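# Move the alphabetically first lettered box into door tote

## Task

Find the box in this office whose top letter is earliest in the alphabet and place only that box inside the tote near the door, fully within the tote's rim with no part overhanging. The robot must not fall over or be left tilted, or the task fails.

## Robot and tools

Robot: a Hello Robot Stretch 3 in a physics simulation. It has a two-wheel differential base (0.33 m long, 0.34 m wide, rounded rear) that pivots about the point between its drive wheels, 0.05 m behind the front edge. A lift runs up a mast, and a single telescoping arm reaches out to the robot's RIGHT side, ending in a wrist (yaw, pitch, roll) and a two-finger gripper. The base cannot strafe, so to shift the gripper forward or back you drive the base. With the arm pulled in and wrist folded, turning sweeps a circle of radius 0.28 m; an unfolded, level wrist sticks out past that.

Frames: base frame has its origin on the floor between the drive wheels, x forward, y left, z up, in metres. hand_pose is reported in the base frame at the point where closed fingertips meet; with all wrist joints at zero its x axis points up, y back toward the mast, z toward the rear. Odometry frame equals the base frame at the start of the scene; base_odometry counts wheel rotation only, so slip is counted as motion. Heading is in radians, positive left, within -3.142..3.142.

Tool move: one action per call. Base and joints arguments are separate objects, not per-arm lists (there is one arm). "base" holds exactly one relative command: {"translate_m": d}, an offset in metres from the current position, positive forward, -3 to 3; or {"rotate_rad": d}, an offset turn in radians, positive left, -6.4 to 6.4. "joints" holds absolute targets keyed by name: lift_m 0 to 1.1 m; arm_m 0 to 0.52 m; wrist_yaw_rad -1.345 to 4.42 (0 along the arm, positive toward the front); wrist_pitch_rad -1.57 to 0.451 (0 level, negative tips fingertips down); wrist_roll_rad -2.911 to 2.918 (0 = fingers side by side); gripper_m -0.089 to 0.179 (bigger = wider; fingertip gap is about 0.007 m below the value when nearly shut, 0.025 m below when fully open); head_pan_rad -3.953 to 1.73 (0 forward, positive left, -1.57 faces along the arm); head_tilt_rad -1.53 to 0.419 (negative looks down). Optional: "pace" "default" or "max"; "speeds" giving top speeds per key, capped at the max pace (default/max: translate 0.12/0.30 m/s, rotate 0.76/1.90 rad/s, lift 0.11/0.15 m/s, arm 0.14/0.40 m/s). Base speed is capped at 0.10 m/s and 0.63 rad/s unless lift_m < 0.30, arm_m < 0.03 and wrist_yaw_rad > 2.54. "contact_limits" sets an effort percentage (1 to 100) at which a motion halts, only alongside that motion's own command: arm_m (negative sign when retracting), translate_m, rotate_rad, and lift_m as {"down": v, "up": v} (below about 12 may stop during free motion). {"servos": "reboot"} is sent alone to re-enable faulted servos. "cameras" picks head_camera, nav_camera, wrist_camera or all; "blocking" false returns within about half a second while motion continues. Actions end after 14 s at most. Unknown keys make a call invalid; out-of-range values get it refused, and a refusal or an uncommanded stop cancels the later robot calls in that reply.

Other tools: wait (seconds 0 to 10, returns state, ends early once motions rest); stop (brakes all running motions, which then report "stopped"); zoom_image (camera plus region [x0,y0,x1,y1] in pixels of that camera's latest image, at most 504 per side); finished_scene (scene: this scene's number) ends the scene permanently, so only call it once the box rests in the tote by itself.

Results: the "move" line reads done or the worst status. base_status/joint_status: done, moving, off_target (rested short of target, may still push), contact_stop (that joint goes slack until recommanded), time_out, torque_fault (wrist/head servo off; reboot needed), stopped. on_its_own notes uncommanded behaviour; "held at" is a target, not a reading. motor_effort is percent of max, positive toward higher values, bracket = peak in last action; wrist pitch maxes near 45, roll near 72. lidar_m: 12 sectors of 30 degrees, first straight ahead then counter-clockwise, distances in metres at 0.17 m height, "-" for nothing seen or closer than 0.15 m. wrist_depth_mm and head_depth_mm are 7x7 median depth grids. base_tilt in degrees (forward/right positive, offset up to ~4). If turned_by_wheels and turned_by_imu disagree by over 0.15 rad, believe the IMU. head_camera images arrive rotated and need a clockwise quarter turn to be upright; nav_camera needs a counterclockwise quarter turn.

Gripping: command gripper_m below the box width to hold, at least 0.05 above it (or fully open) to release; readings do not confirm a grasp.

Cautions: before folding the wrist to yaw 3.0 or unfolding it, put lift_m within 0.32-0.95, pitch -0.4 and roll near 0; once folded lift may go down to 0.25. When yaw is under -0.4 keep pitch at -0.5 or lower. Pushing on something rigid with the gripper above about 0.45 m, or driving while snagged, can topple the robot; if base_tilt shows a lean, back the gripper off. Wrist and head never contact-stop, and the base only does with a stated limit. Avoid dropping the box from height, releasing it while moving, slamming into furniture or pushing hard; a stray force may occasionally nudge loose objects.

Each tool is called after "Call:" in YAML: its name, and indented under it one key for each argument.

## Session

Call:
move:
  joints: {"head_pan_rad":0,"head_tilt_rad":-0.35}
  cameras: ["all"]

Call:
move:
  joints: {"head_pan_rad":1.3,"head_tilt_rad":-0.35}
  pace: "max"
  cameras: ["nav_camera","head_camera"]

Call:
move:
  joints: {"head_pan_rad":-1.2,"head_tilt_rad":-0.35}
  pace: "max"
  cameras: ["nav_camera","head_camera"]

Call:
move:
  joints: {"head_pan_rad":-2.2,"head_tilt_rad":-0.35}
  pace: "max"
  cameras: ["nav_camera","head_camera"]

Call:
move:
  joints: {"head_pan_rad":-3.5,"head_tilt_rad":-0.35}
  pace: "max"
  cameras: ["nav_camera","head_camera"]

Scene clock: 0.80 s.
move: done
base_odometry: x=+0.000 y=+0.000 heading=+0.000
turned_by_wheels: +0.000
turned_by_imu: +0.000
base_tilt: forward=+1.0 right=-0.1
lidar_m: 1.39 2.07 1.11 0.86 0.86 0.91 1.35 1.08 1.14 0.89 0.88 0.94
head_depth_mm: 1236 1276 1325 1357 1397 1440 1426 / 1451 1487 1545 1608 1654 1684 1515 / 1719 1813 1880 1972 2063 1867 1510 / 1931 2058 2174 2325 2362 1873 1493 / 1850 1987 2085 2242 2368 1804 1500 / 1793 1898 2004 2148 2258 1794 1500 / 1727 1825 1935 2076 2180 1847 1494
base_status: not commanded
joint_positions: lift_m=+0.410 arm_m=+0.002 wrist_yaw_rad=+2.888 wrist_pitch_rad=-0.323 wrist_roll_rad=+0.000 gripper_m=+0.037 head_pan_rad=+0.000 head_tilt_rad=-0.349
joint_status: all done
measured_speeds: all 0
motor_effort: left_wheel=-0.2(0.5) right_wheel=+1.8(2.4) lift_m=+26.0(26.5) arm_m=-6.9(7.0) wrist_yaw_rad=+0.7(1.3) wrist_pitch_rad=+2.8(3.1) wrist_roll_rad=+0.8(1.1) gripper_m=+0.3(1.0) head_pan_rad=-0.2(1.4) head_tilt_rad=-1.9(2.2)
hand_pose: x=+0.0377 y=+0.0812 z=+0.4448 quat_wxyz=(+0.201, +0.706, +0.025, +0.678) (m; base frame)
wrist_depth_mm: - 705 - - - - - / 133 748 - - - - - / 140 174 - - - - - / 150 167 - - - - - / 160 171 976 918 919 927 939 / 711 182 128 688 725 736 739 / 622 194 609 621 581 621 629
pictures: head_camera (sideways), nav_camera (sideways), wrist_camera
Images, in order (width x height): head_camera 896x504, nav_camera 672x504, wrist_camera 644x364.

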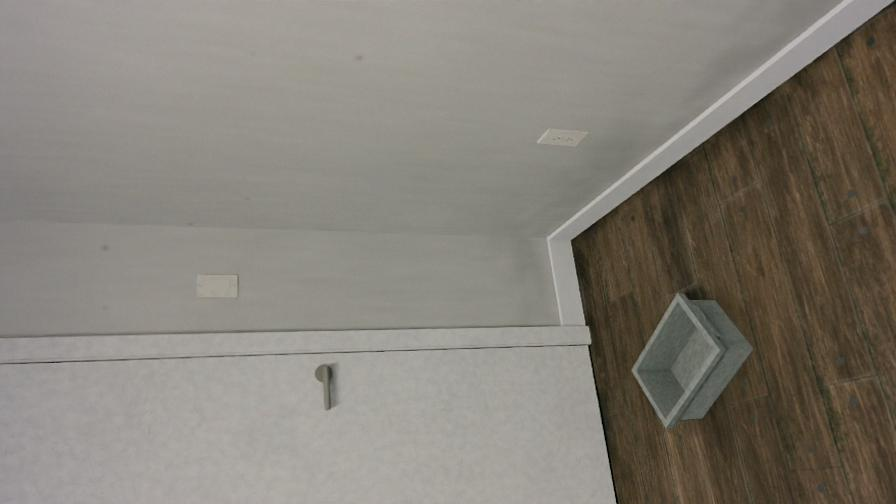

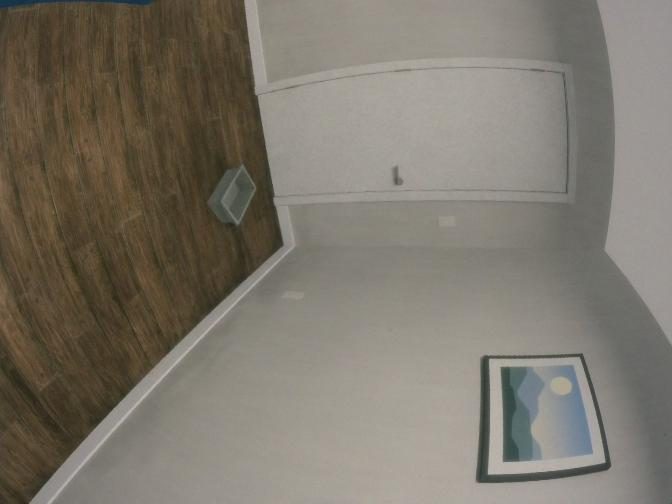

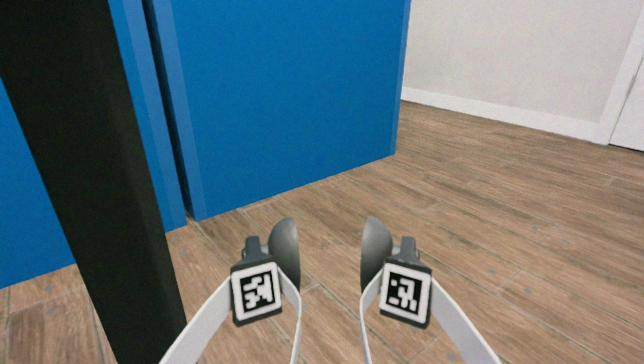

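Scene clock: 1.80 s.
move: done
base_odometry: x=+0.000 y=+0.000 heading=+0.000
turned_by_wheels: +0.000
turned_by_imu: +0.000
base_tilt: forward=+1.1 right=-0.1
lidar_m: 1.39 2.07 1.11 0.87 0.86 0.92 1.35 1.08 1.14 0.89 0.88 0.94
head_depth_mm: 1087 1179 1277 2438 2411 1874 1519 / 1017 1083 1169 1275 1383 1536 1517 / 944 1009 1079 1164 1268 1390 1463 / 884 941 1001 1070 1158 1262 1369 / 832 882 935 996 1065 1152 1252 / 785 829 875 927 992 1065 1149 / 746 782 823 873 930 997 1078
base_status: not commanded
joint_positions: lift_m=+0.410 arm_m=+0.002 wrist_yaw_rad=+2.888 wrist_pitch_rad=-0.323 wrist_roll_rad=+0.000 gripper_m=+0.037 head_pan_rad=+1.329 head_tilt_rad=-0.349
joint_status: all done
measured_speeds: all 0
motor_effort: left_wheel=-0.1(0.4) right_wheel=+2.0(2.6) lift_m=+26.3(26.6) arm_m=-8.7(8.7) wrist_yaw_rad=+0.9(1.1) wrist_pitch_rad=+2.9(3.2) wrist_roll_rad=+1.0(1.1) gripper_m=-1.1(1.4) head_pan_rad=-0.1(4.5) head_tilt_rad=-2.4(6.9)
hand_pose: x=+0.0377 y=+0.0812 z=+0.4448 quat_wxyz=(+0.201, +0.706, +0.025, +0.678) (m; base frame)
wrist_depth_mm: - 709 - - - - - / 133 750 - - - - - / 140 174 - - - - - / 149 167 - - - - - / 160 171 949 930 897 924 928 / 712 182 128 696 721 750 750 / 619 194 605 636 587 623 626
pictures: head_camera (sideways), nav_camera (sideways)
Images, in order (width x height): head_camera 896x504, nav_camera 672x504.

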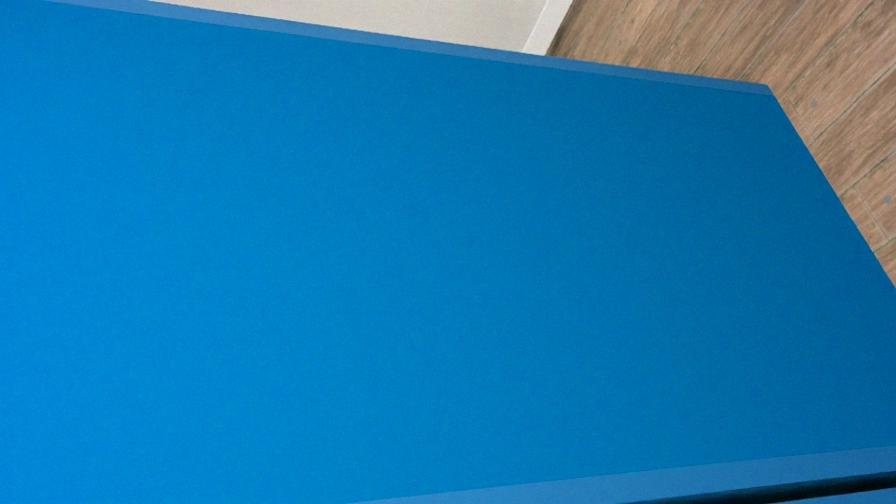

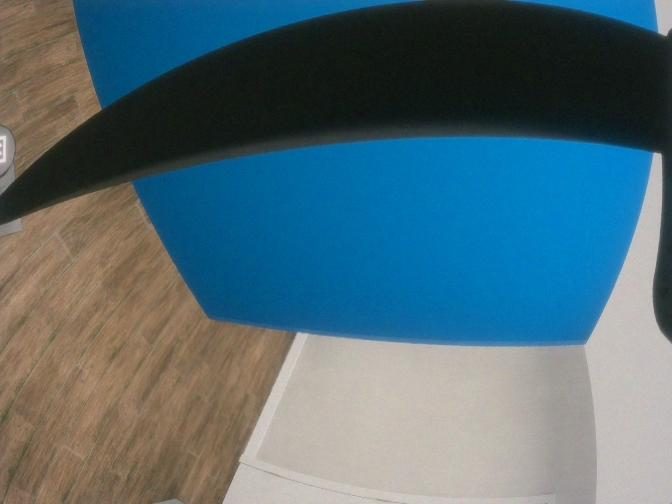

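Scene clock: 3.03 s.
move: done
base_odometry: x=+0.000 y=+0.000 heading=+0.000
turned_by_wheels: +0.000
turned_by_imu: +0.000
base_tilt: forward=+1.0 right=-0.1
lidar_m: 1.38 2.07 1.11 0.87 0.86 0.91 1.35 1.08 1.14 0.89 0.88 0.94
head_depth_mm: 741 786 837 903 971 1047 1144 / 738 785 836 894 961 1039 1133 / 735 783 836 895 957 1036 1124 / 733 780 827 890 953 1029 1123 / 734 775 828 885 949 1033 1116 / 730 771 823 882 948 1019 1114 / 729 770 822 877 941 1019 1108
base_status: not commanded
joint_positions: lift_m=+0.410 arm_m=+0.002 wrist_yaw_rad=+2.888 wrist_pitch_rad=-0.323 wrist_roll_rad=+0.000 gripper_m=+0.037 head_pan_rad=-1.243 head_tilt_rad=-0.350
joint_status: all done
measured_speeds: all 0
motor_effort: left_wheel=-0.1(0.5) right_wheel=+1.6(2.4) lift_m=+26.9(26.9) arm_m=-11.1(11.1) wrist_yaw_rad=+0.5(1.4) wrist_pitch_rad=+2.5(3.1) wrist_roll_rad=+0.9(1.0) gripper_m=+0.1(1.1) head_pan_rad=+2.7(5.5) head_tilt_rad=-1.9(3.7)
hand_pose: x=+0.0377 y=+0.0812 z=+0.4448 quat_wxyz=(+0.201, +0.706, +0.025, +0.678) (m; base frame)
wrist_depth_mm: - 724 - - - - - / 133 757 - - - - - / 141 175 - - - - - / 150 167 - - - - - / 161 172 957 925 939 921 914 / 714 183 127 690 722 740 743 / 623 192 611 624 583 625 621
pictures: head_camera (sideways), nav_camera (sideways)
Images, in order (width x height): head_camera 896x504, nav_camera 672x504.

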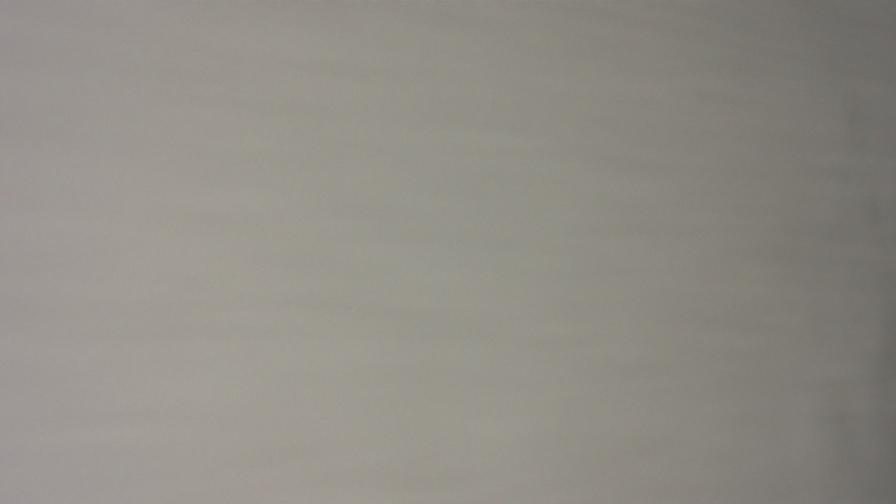

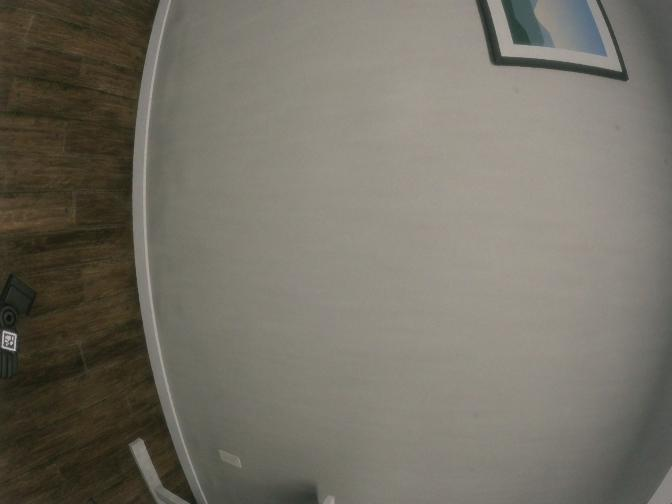

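Scene clock: 3.93 s.
move: done
base_odometry: x=+0.000 y=+0.000 heading=+0.000
turned_by_wheels: +0.000
turned_by_imu: +0.000
base_tilt: forward=+1.0 right=+0.0
lidar_m: 1.39 2.07 1.11 0.87 0.86 0.91 1.36 1.08 1.14 0.89 0.88 0.94
head_depth_mm: 1451 1518 1602 1034 1759 1709 1475 / 1519 1601 1674 1074 1922 1881 1506 / 1581 1666 1748 1189 1984 1825 1499 / 1476 1574 1659 1280 1910 1819 1511 / 1276 1351 1444 1458 1632 1706 1498 / 1131 1182 1247 1325 1398 1478 1457 / 1013 1052 1107 1156 1223 1289 1342
base_status: not commanded
joint_positions: lift_m=+0.410 arm_m=+0.002 wrist_yaw_rad=+2.888 wrist_pitch_rad=-0.323 wrist_roll_rad=+0.000 gripper_m=+0.037 head_pan_rad=-2.243 head_tilt_rad=-0.350
joint_status: all done
measured_speeds: all 0
motor_effort: left_wheel=-0.2(0.5) right_wheel=+2.4(2.4) lift_m=+26.9(27.1) arm_m=-12.5(12.8) wrist_yaw_rad=+1.4(1.4) wrist_pitch_rad=+2.9(3.1) wrist_roll_rad=+0.8(1.0) gripper_m=-0.9(1.2) head_pan_rad=+1.3(5.5) head_tilt_rad=-1.2(3.7)
hand_pose: x=+0.0377 y=+0.0812 z=+0.4448 quat_wxyz=(+0.201, +0.706, +0.025, +0.678) (m; base frame)
wrist_depth_mm: - 710 - - - - - / 133 749 - - - - - / 140 174 - - - - - / 149 168 - - - - - / 161 172 957 921 918 925 908 / 711 183 127 691 726 752 750 / 632 193 605 629 592 628 621
pictures: head_camera (sideways), nav_camera (sideways)
Images, in order (width x height): head_camera 896x504, nav_camera 672x504.

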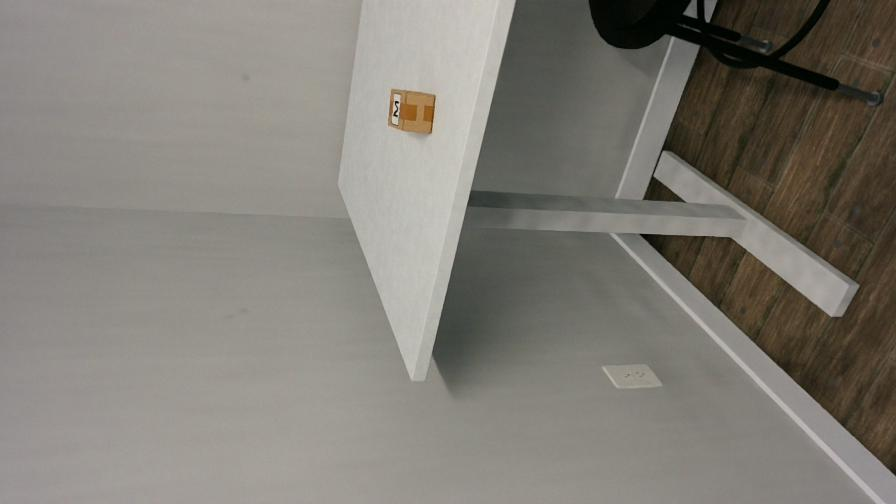

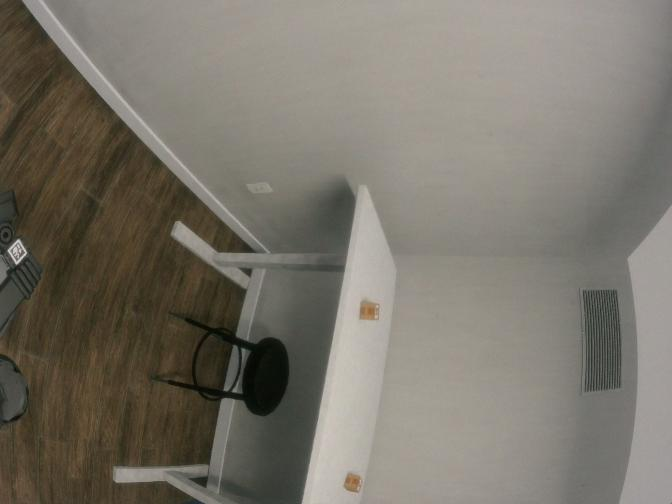

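Scene clock: 4.90 s.
move: done
base_odometry: x=+0.000 y=+0.000 heading=+0.000
turned_by_wheels: +0.000
turned_by_imu: +0.000
base_tilt: forward=+0.9 right=-0.2
lidar_m: 1.38 2.07 1.11 0.87 0.86 0.91 1.35 1.08 1.14 0.89 0.88 0.94
head_depth_mm: 814 850 889 929 982 1033 1092 / 882 923 966 1029 1079 1139 1213 / 960 1018 1060 1129 1189 1269 1356 / 1046 1105 1180 1258 1341 1445 1460 / 1162 1238 1308 1386 1532 1652 1496 / 1299 1393 1486 1273 1782 1803 1456 / 1460 1595 1660 1156 1501 1644 1499
base_status: not commanded
joint_positions: lift_m=+0.410 arm_m=+0.002 wrist_yaw_rad=+2.888 wrist_pitch_rad=-0.323 wrist_roll_rad=+0.000 gripper_m=+0.037 head_pan_rad=-3.549 head_tilt_rad=-0.350
joint_status: all done
measured_speeds: all 0
motor_effort: left_wheel=-0.3(0.4) right_wheel=+2.2(2.5) lift_m=+27.0(27.2) arm_m=-14.3(14.3) wrist_yaw_rad=+0.5(1.2) wrist_pitch_rad=+2.6(3.1) wrist_roll_rad=+0.8(1.0) gripper_m=+0.3(0.7) head_pan_rad=+2.4(4.8) head_tilt_rad=-1.1(5.7)
hand_pose: x=+0.0377 y=+0.0812 z=+0.4448 quat_wxyz=(+0.201, +0.706, +0.025, +0.678) (m; base frame)
wrist_depth_mm: - 720 - - - - - / 133 748 - - - - - / 141 175 - - - - - / 150 167 - - - - - / 160 172 974 930 928 929 919 / 714 182 127 686 704 750 752 / 619 193 614 629 586 633 638
pictures: head_camera (sideways), nav_camera (sideways)
Images, in order (width x height): head_camera 896x504, nav_camera 672x504.

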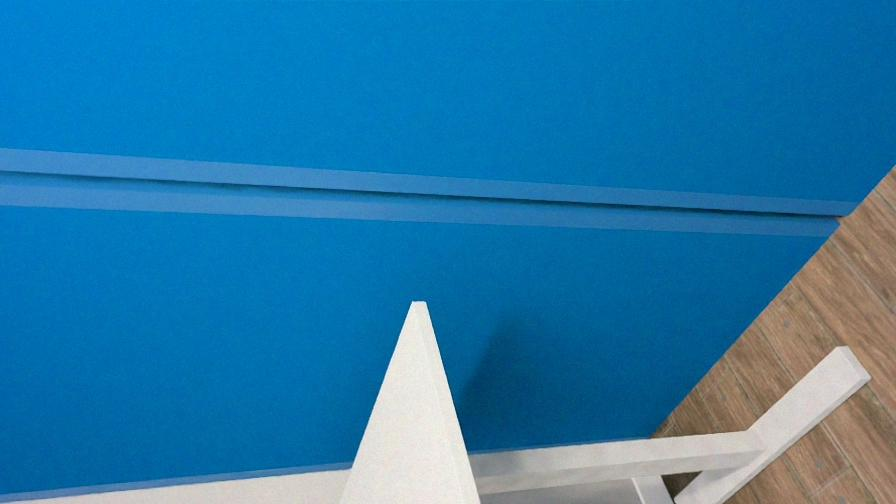

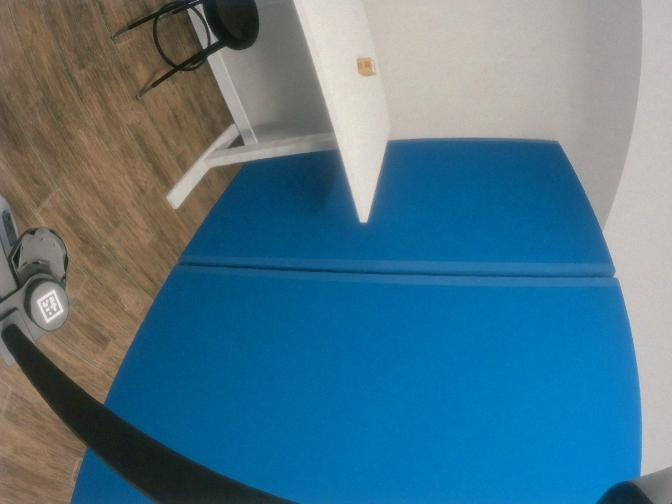

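Call:
move:
  base: {"rotate_rad":0.6}
  joints: {"lift_m":0.28,"head_pan_rad":0.9}
  pace: "max"

Call:
move:
  base: {"translate_m":1.1}
  pace: "max"
  contact_limits: {"translate_m":50}
  cameras: ["nav_camera","head_camera"]

Scene clock: 15.90 s.
move: done
base_odometry: x=+0.000 y=+0.000 heading=+0.600
turned_by_wheels: +0.600
turned_by_imu: +0.598
base_tilt: forward=+0.9 right=-0.1
lidar_m: 2.06 1.05 0.86 0.85 0.94 1.36 1.08 1.08 0.88 0.88 0.97 1.52
head_depth_mm: 904 972 1040 1128 1231 1351 1468 / 856 915 986 1068 1151 1266 1400 / 818 874 940 1002 1089 1180 1300 / 791 839 897 954 1035 1115 1232 / 757 802 851 910 984 1056 1149 / 739 784 827 875 939 1013 1103 / 700 739 784 833 888 953 1021
base_status: done
joint_positions: lift_m=+0.280 arm_m=+0.002 wrist_yaw_rad=+2.888 wrist_pitch_rad=-0.324 wrist_roll_rad=+0.000 gripper_m=+0.037 head_pan_rad=+0.916 head_tilt_rad=-0.350
joint_status: all done
measured_speeds: translate_m=+0.000 rotate_rad=+0.000 lift_m=+0.000 arm_m=+0.000 wrist_yaw_rad=+0.000 wrist_pitch_rad=+0.000 wrist_roll_rad=+0.000 head_pan_rad=-0.024 head_tilt_rad=+0.000
motor_effort: left_wheel=-9.4(15.5) right_wheel=+8.8(14.3) lift_m=+23.4(24.9) arm_m=-19.5(23.3) wrist_yaw_rad=+0.9(1.4) wrist_pitch_rad=+2.9(3.3) wrist_roll_rad=+0.9(1.2) gripper_m=+0.2(1.5) head_pan_rad=-3.0(5.8) head_tilt_rad=-1.4(2.5)
hand_pose: x=+0.0376 y=+0.0810 z=+0.3143 quat_wxyz=(+0.202, +0.706, +0.025, +0.678) (m; base frame)
wrist_depth_mm: - 139 - 801 806 - - / 133 - - 854 838 - - / 140 155 - 942 936 - - / 150 164 871 882 922 912 937 / 167 172 747 698 707 712 714 / 550 183 128 530 548 583 573 / 481 193 292 475 467 482 483
pictures: none

Scene clock: 20.93 s.
move: done
base_odometry: x=+0.908 y=+0.621 heading=+0.600
turned_by_wheels: +0.000
turned_by_imu: +0.000
base_tilt: forward=+1.1 right=-0.1
lidar_m: 0.99 1.12 1.76 0.67 0.74 1.16 2.16 1.30 1.06 1.06 1.17 1.00
head_depth_mm: 1297 1343 1381 1435 1486 1528 1494 / 1477 1524 1585 1660 1703 1760 1517 / 1709 1783 1870 1959 2068 1880 1495 / 2055 2158 2283 2415 2349 1847 1494 / 2568 2726 2939 3063 2486 1867 1492 / 3205 3457 3625 3673 2453 1849 1488 / 3133 3317 3551 3563 2448 1852 1462
base_status: done
joint_positions: lift_m=+0.280 arm_m=+0.002 wrist_yaw_rad=+2.888 wrist_pitch_rad=-0.324 wrist_roll_rad=+0.000 gripper_m=+0.037 head_pan_rad=+0.900 head_tilt_rad=-0.350
joint_status: not commanded
measured_speeds: all 0
motor_effort: left_wheel=+3.3(12.7) right_wheel=+2.5(15.1) lift_m=+27.9(27.9) arm_m=-11.4(19.4) wrist_yaw_rad=+0.8(1.3) wrist_pitch_rad=+3.0(3.4) wrist_roll_rad=+0.8(1.1) gripper_m=+0.0(1.5) head_pan_rad=-2.6(4.9) head_tilt_rad=+0.1(2.3)
contact_limits: translate_m 50 (maximum 100)
hand_pose: x=+0.0376 y=+0.0810 z=+0.3143 quat_wxyz=(+0.202, +0.706, +0.025, +0.678) (m; base frame)
wrist_depth_mm: - 139 - - - - - / 133 - - - - - - / 140 155 - - - - - / 149 159 - 861 948 939 954 / 167 171 742 708 714 705 699 / 547 183 128 527 549 565 576 / 475 193 295 479 468 478 485
pictures: head_camera (sideways), nav_camera (sideways)
Images, in order (width x height): head_camera 896x504, nav_camera 672x504.

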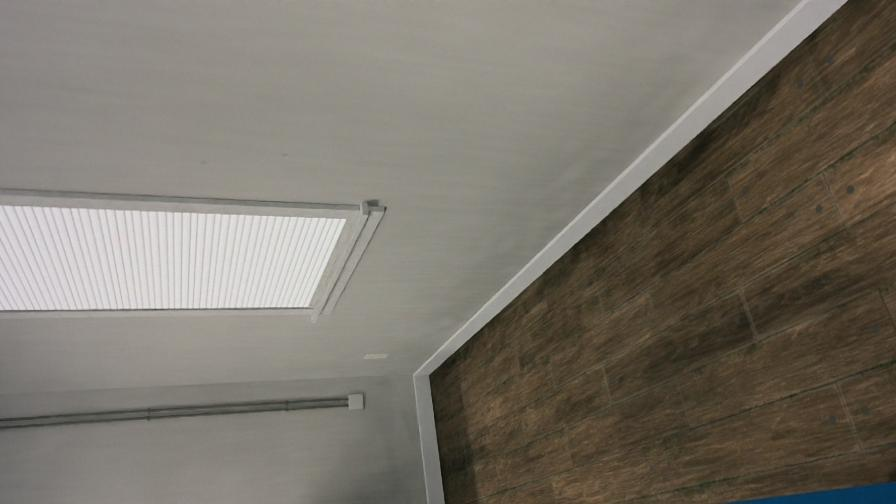

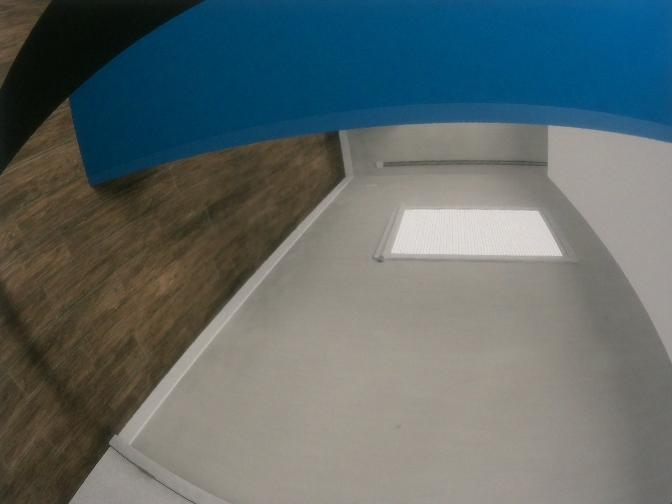

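Call:
move:
  base: {"translate_m":0.38}
  joints: {"head_pan_rad":1.5,"head_tilt_rad":-0.3}
  pace: "max"
  contact_limits: {"translate_m":50}
  cameras: ["nav_camera","head_camera"]

Scene clock: 26.10 s.
move: done
base_odometry: x=+1.222 y=+0.835 heading=+0.599
turned_by_wheels: +0.000
turned_by_imu: +0.000
base_tilt: forward=+0.9 right=-0.1
lidar_m: 0.61 0.70 1.11 0.77 0.69 1.05 2.54 1.38 1.13 1.12 0.76 0.63
head_depth_mm: 3069 3245 3373 3517 2729 2019 1576 / 3139 3315 3450 3664 2733 1987 1572 / 3224 3387 3525 3674 2768 1975 1576 / 3254 3492 3560 3762 2704 1980 1567 / 3291 3458 3657 3784 2547 1894 1528 / 830 859 890 917 958 995 1048 / 662 677 693 714 737 761 802
base_status: done
joint_positions: lift_m=+0.280 arm_m=+0.002 wrist_yaw_rad=+2.888 wrist_pitch_rad=-0.324 wrist_roll_rad=+0.000 gripper_m=+0.037 head_pan_rad=+1.507 head_tilt_rad=-0.301
joint_status: all done
measured_speeds: all 0
motor_effort: left_wheel=+2.1(12.4) right_wheel=+5.9(14.1) lift_m=+23.8(30.3) arm_m=-2.8(7.1) wrist_yaw_rad=+0.9(1.3) wrist_pitch_rad=+3.1(3.6) wrist_roll_rad=+0.9(1.1) gripper_m=-0.1(1.2) head_pan_rad=-3.4(5.6) head_tilt_rad=+4.0(6.2)
contact_limits: translate_m 50 (maximum 100)
hand_pose: x=+0.0376 y=+0.0810 z=+0.3143 quat_wxyz=(+0.202, +0.706, +0.025, +0.678) (m; base frame)
wrist_depth_mm: - 149 - - - - - / 133 - - - - - - / 140 154 - - - - - / 150 165 922 924 930 887 - / 165 172 739 702 714 700 685 / 544 183 128 532 552 580 573 / 474 193 293 478 464 491 487
pictures: head_camera (sideways), nav_camera (sideways)
Images, in order (width x height): head_camera 896x504, nav_camera 672x504.

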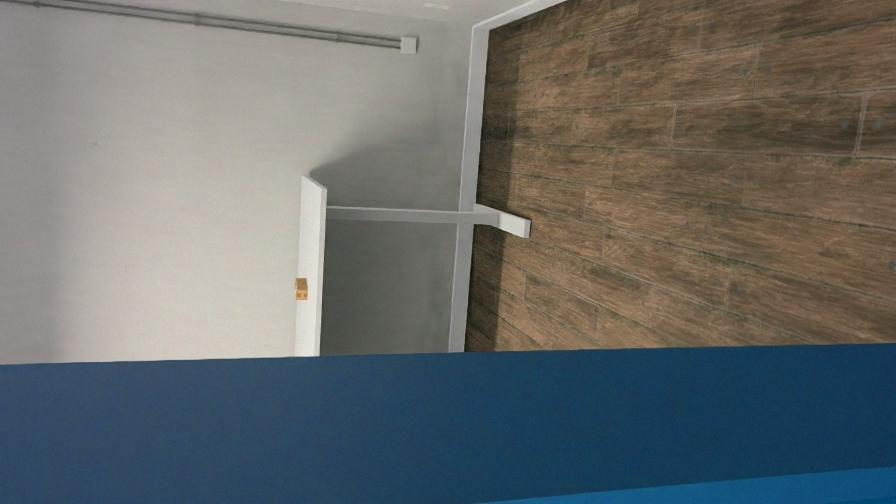

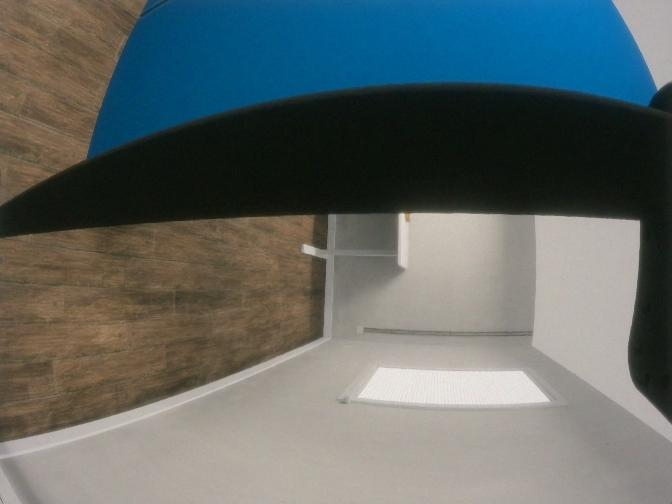

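Call:
move:
  base: {"rotate_rad":1.23}
  pace: "max"

Call:
move:
  base: {"translate_m":1.1}
  joints: {"head_pan_rad":0.8,"head_tilt_rad":-0.3}
  pace: "max"
  contact_limits: {"translate_m":50}
  cameras: ["nav_camera","head_camera"]

Scene clock: 39.10 s.
move: done
base_odometry: x=+1.222 y=+0.835 heading=+1.829
turned_by_wheels: +1.230
turned_by_imu: +1.225
base_tilt: forward=+1.0 right=-0.3
lidar_m: 1.48 0.69 0.74 1.41 2.00 1.24 1.12 1.13 0.69 0.62 0.61 0.78
head_depth_mm: 1138 1152 1168 1175 1191 1213 1232 / 1430 1435 1461 1481 1512 1546 1500 / 1869 1916 1959 2000 2044 1918 1569 / 2768 2819 2771 3036 2598 1975 1576 / 2770 2874 2963 3217 2667 1997 1557 / 2694 2866 2906 3192 2669 1965 1565 / 2630 2760 2843 3007 2676 1966 1558
base_status: done
joint_positions: lift_m=+0.280 arm_m=+0.002 wrist_yaw_rad=+2.888 wrist_pitch_rad=-0.324 wrist_roll_rad=+0.000 gripper_m=+0.037 head_pan_rad=+1.500 head_tilt_rad=-0.299
joint_status: not commanded
measured_speeds: all 0
motor_effort: left_wheel=-8.6(16.4) right_wheel=+9.5(16.1) lift_m=+25.2(25.2) arm_m=-6.1(6.1) wrist_yaw_rad=+0.8(1.5) wrist_pitch_rad=+2.9(3.2) wrist_roll_rad=+0.8(1.1) gripper_m=+0.7(0.9) head_pan_rad=-3.4(4.1) head_tilt_rad=+3.3(5.3)
hand_pose: x=+0.0376 y=+0.0810 z=+0.3143 quat_wxyz=(+0.202, +0.706, +0.025, +0.678) (m; base frame)
wrist_depth_mm: - - - - - - 532 / 133 - - - - 587 - / 140 - - - - 622 - / 150 169 909 925 868 675 825 / 166 172 750 709 718 683 713 / 546 182 127 532 559 581 579 / 476 193 292 482 469 484 486
pictures: none

Scene clock: 44.13 s.
move: done
base_odometry: x=+0.941 y=+1.899 heading=+1.829
turned_by_wheels: +0.000
turned_by_imu: +0.000
base_tilt: forward=+1.0 right=-0.2
lidar_m: 1.01 2.17 2.75 0.52 0.53 0.64 2.19 0.78 0.49 0.44 0.44 0.53
head_depth_mm: 2380 2445 2502 2653 2661 2028 1579 / 2544 2635 2665 2814 2769 2004 1573 / 2716 2804 2842 3112 2726 1995 1566 / 2889 3051 3162 3317 2707 1980 1560 / 3117 3285 3416 3648 2703 1976 1577 / 3410 3519 3855 3888 2677 1976 1573 / 3497 3613 3852 3798 2623 1954 1559
base_status: done
joint_positions: lift_m=+0.280 arm_m=+0.002 wrist_yaw_rad=+2.888 wrist_pitch_rad=-0.324 wrist_roll_rad=+0.000 gripper_m=+0.037 head_pan_rad=+0.799 head_tilt_rad=-0.299
joint_status: all done
measured_speeds: all 0
motor_effort: left_wheel=+2.3(12.3) right_wheel=+3.4(19.7) lift_m=+27.3(30.7) arm_m=-23.0(23.7) wrist_yaw_rad=+0.9(1.4) wrist_pitch_rad=+3.2(3.5) wrist_roll_rad=+0.9(1.1) gripper_m=-0.3(1.2) head_pan_rad=+2.8(4.9) head_tilt_rad=+2.1(7.5)
contact_limits: translate_m 50 (maximum 100)
hand_pose: x=+0.0376 y=+0.0810 z=+0.3143 quat_wxyz=(+0.202, +0.706, +0.025, +0.678) (m; base frame)
wrist_depth_mm: - 454 - - - - - / 132 477 - - - - - / 141 499 - - - - - / 149 165 925 931 932 906 948 / 480 169 731 710 703 702 716 / 529 182 128 530 551 580 571 / 477 193 293 487 468 485 488
pictures: head_camera (sideways), nav_camera (sideways)
Images, in order (width x height): head_camera 896x504, nav_camera 672x504.

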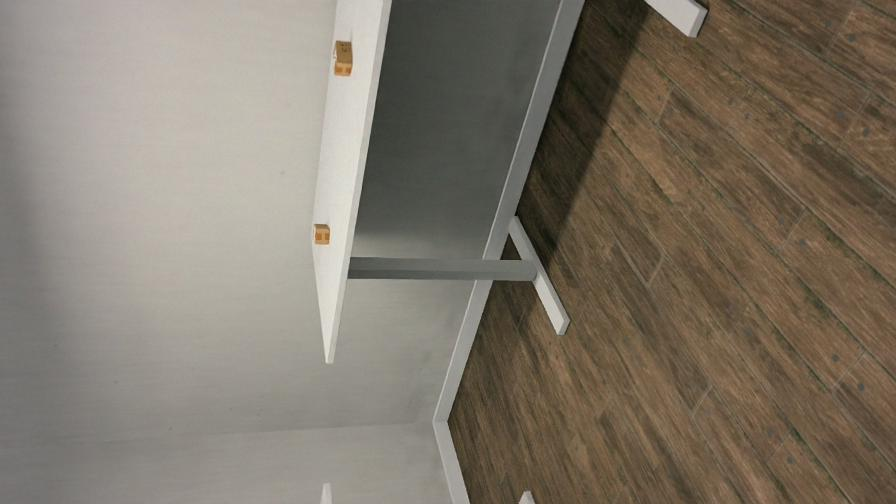

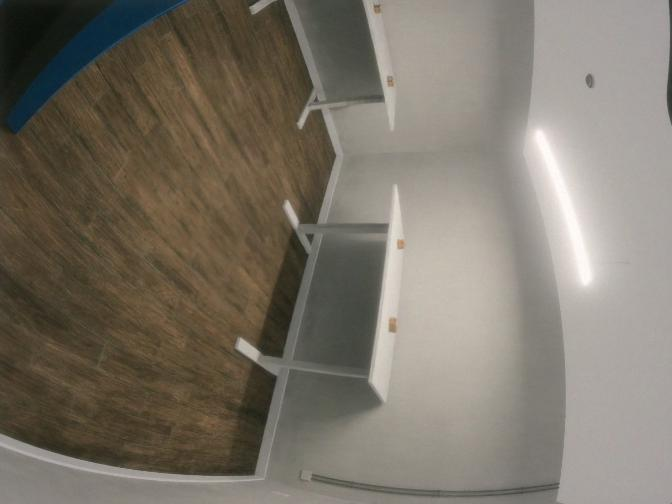

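Call:
zoom_image:
  camera: "head_camera"
  region: [320, 30, 370, 80]

Call:
zoom_image:
  camera: "head_camera"
  region: [300, 210, 350, 260]

Call:
move:
  joints: {"head_pan_rad":1.35,"head_tilt_rad":-0.3}
  pace: "max"
  cameras: ["nav_camera","head_camera"]

Scaled by 10.080 from the camera's 896x504 image, which has a finer 1280x720 frame.

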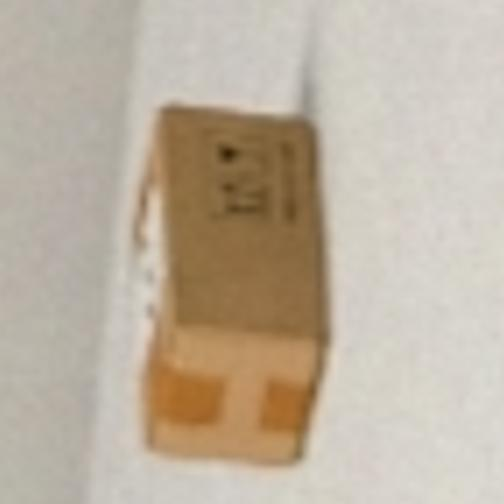

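Scaled by 10.080 from the camera's 896x504 image, which has a finer 1280x720 frame.

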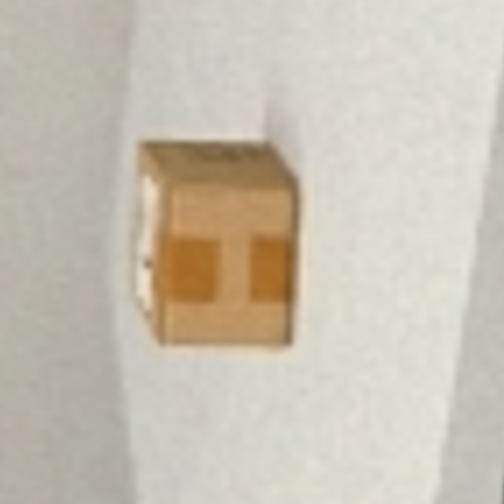

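Scene clock: 47.63 s.
move: done
base_odometry: x=+0.941 y=+1.899 heading=+1.829
turned_by_wheels: +0.000
turned_by_imu: +0.001
base_tilt: forward=+1.0 right=-0.2
lidar_m: 1.01 2.16 2.75 0.52 0.53 0.64 2.19 0.78 0.49 0.44 0.44 0.53
head_depth_mm: 3407 3596 3762 3956 2764 2008 1586 / 3288 3503 3728 3781 2801 2004 1579 / 3192 3287 3521 3726 2712 2011 1584 / 3094 3284 3419 3626 2714 1979 1569 / 3049 3219 3245 3535 2716 1980 1583 / 2953 3028 3141 3377 2717 2009 1570 / 2835 2987 3057 3318 2525 1836 1483
base_status: not commanded
joint_positions: lift_m=+0.280 arm_m=+0.002 wrist_yaw_rad=+2.888 wrist_pitch_rad=-0.324 wrist_roll_rad=+0.000 gripper_m=+0.037 head_pan_rad=+1.365 head_tilt_rad=-0.299
joint_status: all done
measured_speeds: all 0
motor_effort: left_wheel=+2.1(2.4) right_wheel=+3.2(3.7) lift_m=+20.8(21.5) arm_m=-22.3(22.6) wrist_yaw_rad=+0.4(1.2) wrist_pitch_rad=+3.1(3.2) wrist_roll_rad=+0.9(1.1) gripper_m=-0.2(1.2) head_pan_rad=+0.7(5.1) head_tilt_rad=+1.2(3.2)
contact_limits: translate_m 50 (maximum 100)
hand_pose: x=+0.0376 y=+0.0810 z=+0.3143 quat_wxyz=(+0.202, +0.706, +0.025, +0.678) (m; base frame)
wrist_depth_mm: - 452 - - - - - / 133 481 - - - - - / 140 501 - - - - - / 150 165 937 925 934 927 937 / 476 169 747 700 700 711 708 / 526 183 128 532 555 577 576 / 477 192 293 479 466 485 483
pictures: head_camera (sideways), nav_camera (sideways)
Images, in order (width x height): head_camera 896x504, nav_camera 672x504.

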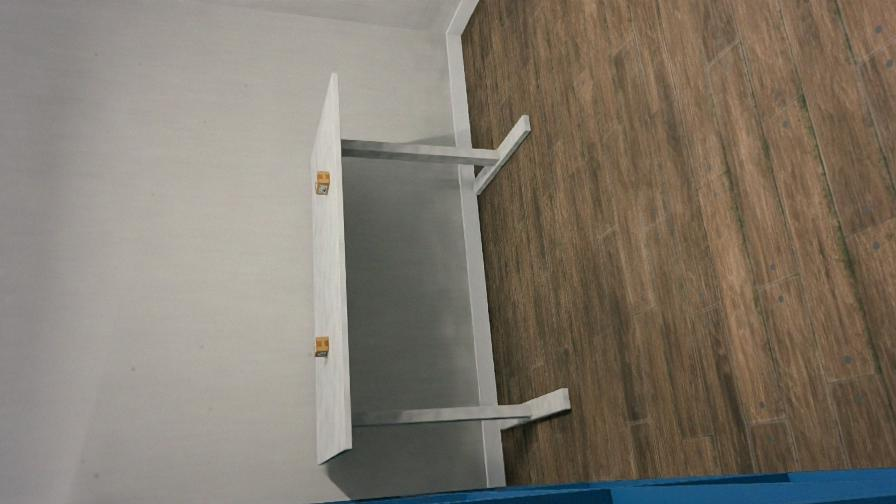

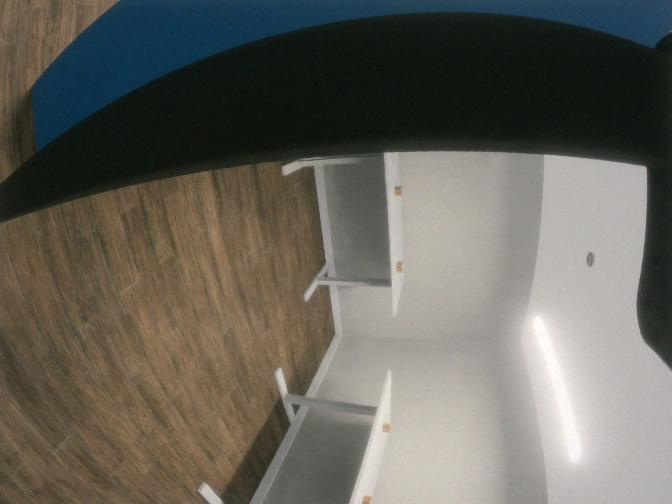

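Call:
move:
  base: {"rotate_rad":1.047}
  pace: "max"

Call:
move:
  base: {"translate_m":1.6}
  joints: {"head_pan_rad":-0.9,"head_tilt_rad":-0.3}
  pace: "max"
  contact_limits: {"translate_m":50}
  cameras: ["nav_camera","head_camera"]

Scene clock: 59.50 s.
move: done
base_odometry: x=+0.941 y=+1.899 heading=+2.875
turned_by_wheels: +1.047
turned_by_imu: +1.043
base_tilt: forward=+1.0 right=-0.2
lidar_m: 2.75 0.52 0.52 0.63 2.19 0.80 0.49 0.44 0.44 0.53 0.99 2.17
head_depth_mm: 452 468 488 509 533 559 587 / 480 501 523 548 575 604 638 / 514 537 565 593 625 664 697 / 554 582 613 645 682 725 773 / 2668 2809 2936 3110 2565 1915 1522 / 2465 2600 2715 2823 2712 1977 1564 / 2246 2345 2479 2605 2638 1957 1573
base_status: done
joint_positions: lift_m=+0.280 arm_m=+0.002 wrist_yaw_rad=+2.888 wrist_pitch_rad=-0.324 wrist_roll_rad=+0.000 gripper_m=+0.037 head_pan_rad=+1.350 head_tilt_rad=-0.299
joint_status: not commanded
measured_speeds: all 0
motor_effort: left_wheel=-8.5(16.9) right_wheel=+9.8(16.3) lift_m=+24.1(24.1) arm_m=-23.0(23.6) wrist_yaw_rad=+1.0(1.3) wrist_pitch_rad=+3.0(3.4) wrist_roll_rad=+0.9(1.1) gripper_m=-0.3(1.3) head_pan_rad=-3.2(4.0) head_tilt_rad=-0.2(1.6)
hand_pose: x=+0.0376 y=+0.0810 z=+0.3143 quat_wxyz=(+0.202, +0.706, +0.025, +0.678) (m; base frame)
wrist_depth_mm: - - - - 499 451 - / 133 - - - 510 481 - / 141 - - - - 527 - / 149 169 941 - - 814 912 / 167 172 729 684 150 673 709 / 550 182 127 529 558 571 571 / 483 193 295 484 468 485 486
pictures: none

Scene clock: 66.23 s.
move: done
base_odometry: x=-0.603 y=+2.319 heading=+2.876
turned_by_wheels: +0.000
turned_by_imu: -0.001
base_tilt: forward=+0.9 right=-0.3
lidar_m: 1.81 1.75 1.81 1.56 1.51 1.24 1.82 1.63 1.63 1.23 1.51 1.21
head_depth_mm: 1301 1368 1458 1109 848 1742 1590 / 1302 1357 1459 1195 838 1719 1565 / 1308 1381 1449 1191 833 1736 1571 / 1308 1377 1450 1170 883 1739 1570 / 1305 1371 1440 1171 878 1742 1568 / 1301 1378 1448 1155 866 1755 1564 / 1304 1378 1461 1068 863 1765 1549
base_status: done
joint_positions: lift_m=+0.280 arm_m=+0.002 wrist_yaw_rad=+2.888 wrist_pitch_rad=-0.324 wrist_roll_rad=+0.000 gripper_m=+0.037 head_pan_rad=-0.900 head_tilt_rad=-0.300
joint_status: all done
measured_speeds: all 0
motor_effort: left_wheel=+5.5(12.5) right_wheel=+3.0(20.6) lift_m=+28.8(30.6) arm_m=-19.1(23.2) wrist_yaw_rad=+0.9(1.2) wrist_pitch_rad=+3.1(3.5) wrist_roll_rad=+1.0(1.1) gripper_m=+0.2(1.3) head_pan_rad=+3.8(5.2) head_tilt_rad=-1.4(2.5)
contact_limits: translate_m 50 (maximum 100)
hand_pose: x=+0.0376 y=+0.0810 z=+0.3143 quat_wxyz=(+0.202, +0.706, +0.025, +0.678) (m; base frame)
wrist_depth_mm: - - - - - - - / 133 - - - - - - / 140 - - - - - - / 150 168 924 921 928 932 938 / 167 171 743 714 717 709 698 / 549 183 127 534 548 575 567 / 473 193 291 487 467 480 481
pictures: head_camera (sideways), nav_camera (sideways)
Images, in order (width x height): head_camera 896x504, nav_camera 672x504.

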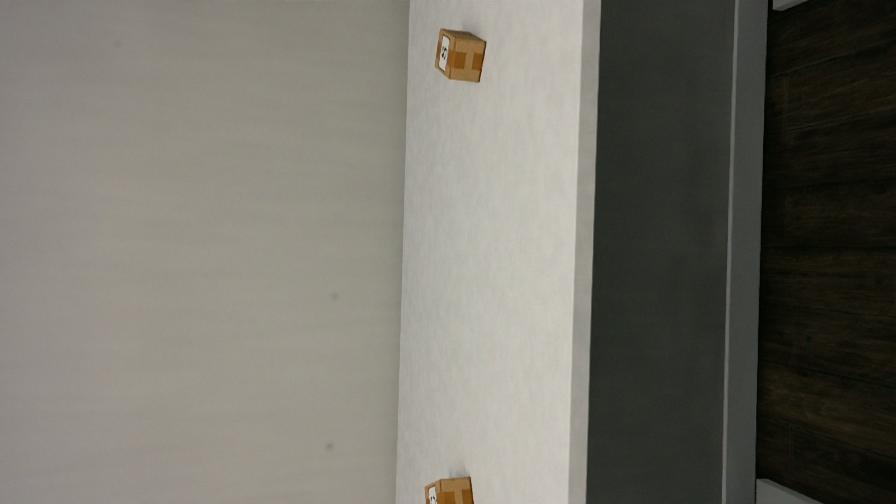

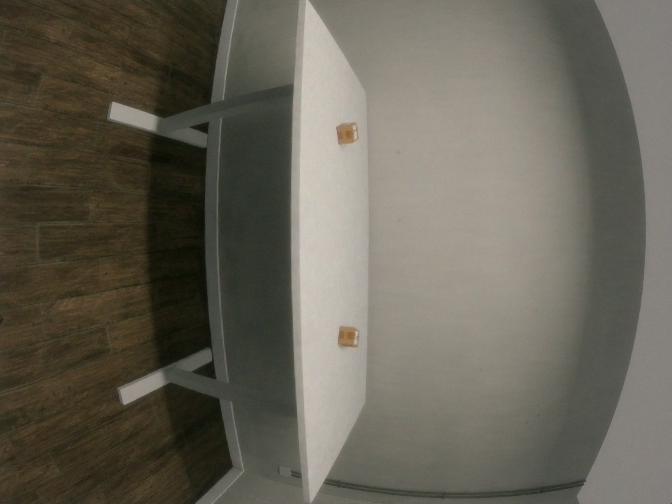

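Call:
zoom_image:
  camera: "head_camera"
  region: [425, 20, 495, 90]

Call:
zoom_image:
  camera: "head_camera"
  region: [410, 454, 480, 504]

Call:
move:
  joints: {"head_pan_rad":0.45}
  pace: "max"
  cameras: ["head_camera"]

Scaled by 7.200 from the camera's 896x504 image, which has a finer 1280x720 frame.

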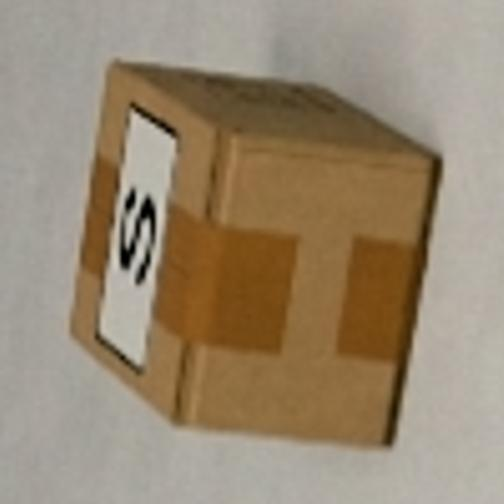

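Scaled by 7.200 from the camera's 896x504 image, which has a finer 1280x720 frame.

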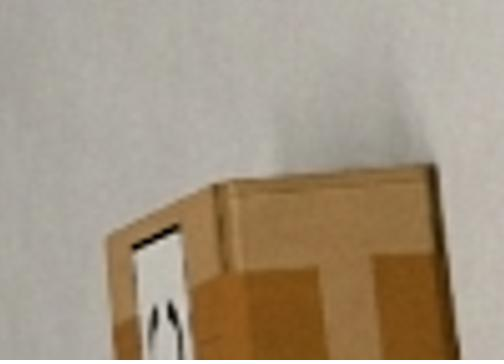

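Scene clock: 69.93 s.
move: done
base_odometry: x=-0.603 y=+2.319 heading=+2.876
turned_by_wheels: +0.000
turned_by_imu: +0.001
base_tilt: forward=+0.9 right=-0.3
lidar_m: 1.81 1.74 1.81 1.56 1.51 1.23 1.83 1.62 1.63 1.23 1.51 1.21
head_depth_mm: 1983 2097 2223 2331 2472 2034 1582 / 1952 2066 2174 2339 2466 1976 1564 / 1895 2018 2142 1770 2379 1960 1585 / 1903 2002 2077 1741 2355 1979 1574 / 1861 1961 2063 1721 2342 1978 1564 / 1832 1922 2015 1717 2268 1986 1556 / 1797 1880 1983 1696 2238 1958 1560
base_status: not commanded
joint_positions: lift_m=+0.280 arm_m=+0.002 wrist_yaw_rad=+2.888 wrist_pitch_rad=-0.324 wrist_roll_rad=+0.000 gripper_m=+0.037 head_pan_rad=+0.483 head_tilt_rad=-0.300
joint_status: all done
measured_speeds: all 0
motor_effort: left_wheel=+5.9(5.9) right_wheel=+3.3(3.6) lift_m=+24.1(25.5) arm_m=-16.7(17.9) wrist_yaw_rad=+0.7(1.2) wrist_pitch_rad=+3.1(3.3) wrist_roll_rad=+0.8(1.1) gripper_m=+0.3(1.0) head_pan_rad=+0.4(5.7) head_tilt_rad=-0.9(2.1)
contact_limits: translate_m 50 (maximum 100)
hand_pose: x=+0.0376 y=+0.0810 z=+0.3143 quat_wxyz=(+0.202, +0.706, +0.025, +0.678) (m; base frame)
wrist_depth_mm: - - - - - - - / 133 - - - - - - / 140 - - - - - - / 149 170 913 929 919 933 933 / 166 171 754 712 711 713 713 / 548 182 128 531 552 576 573 / 480 193 294 477 465 482 482
pictures: head_camera (sideways)
Images, in order (width x height): head_camera 896x504.

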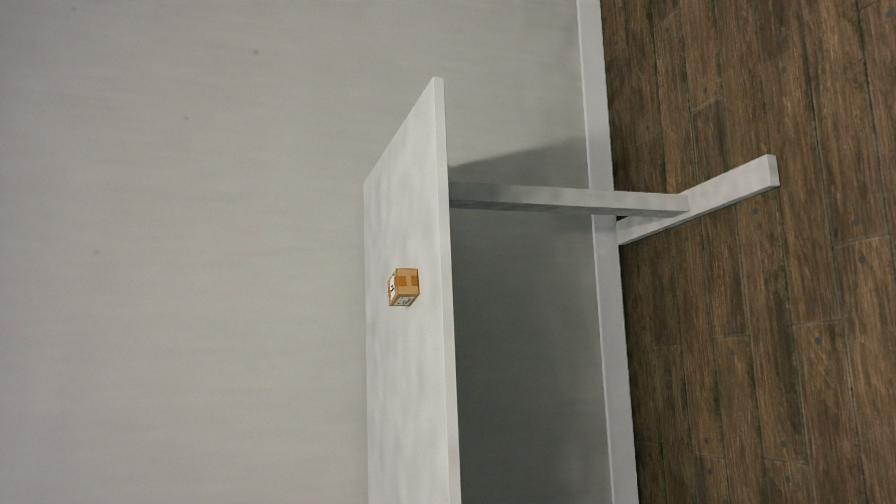

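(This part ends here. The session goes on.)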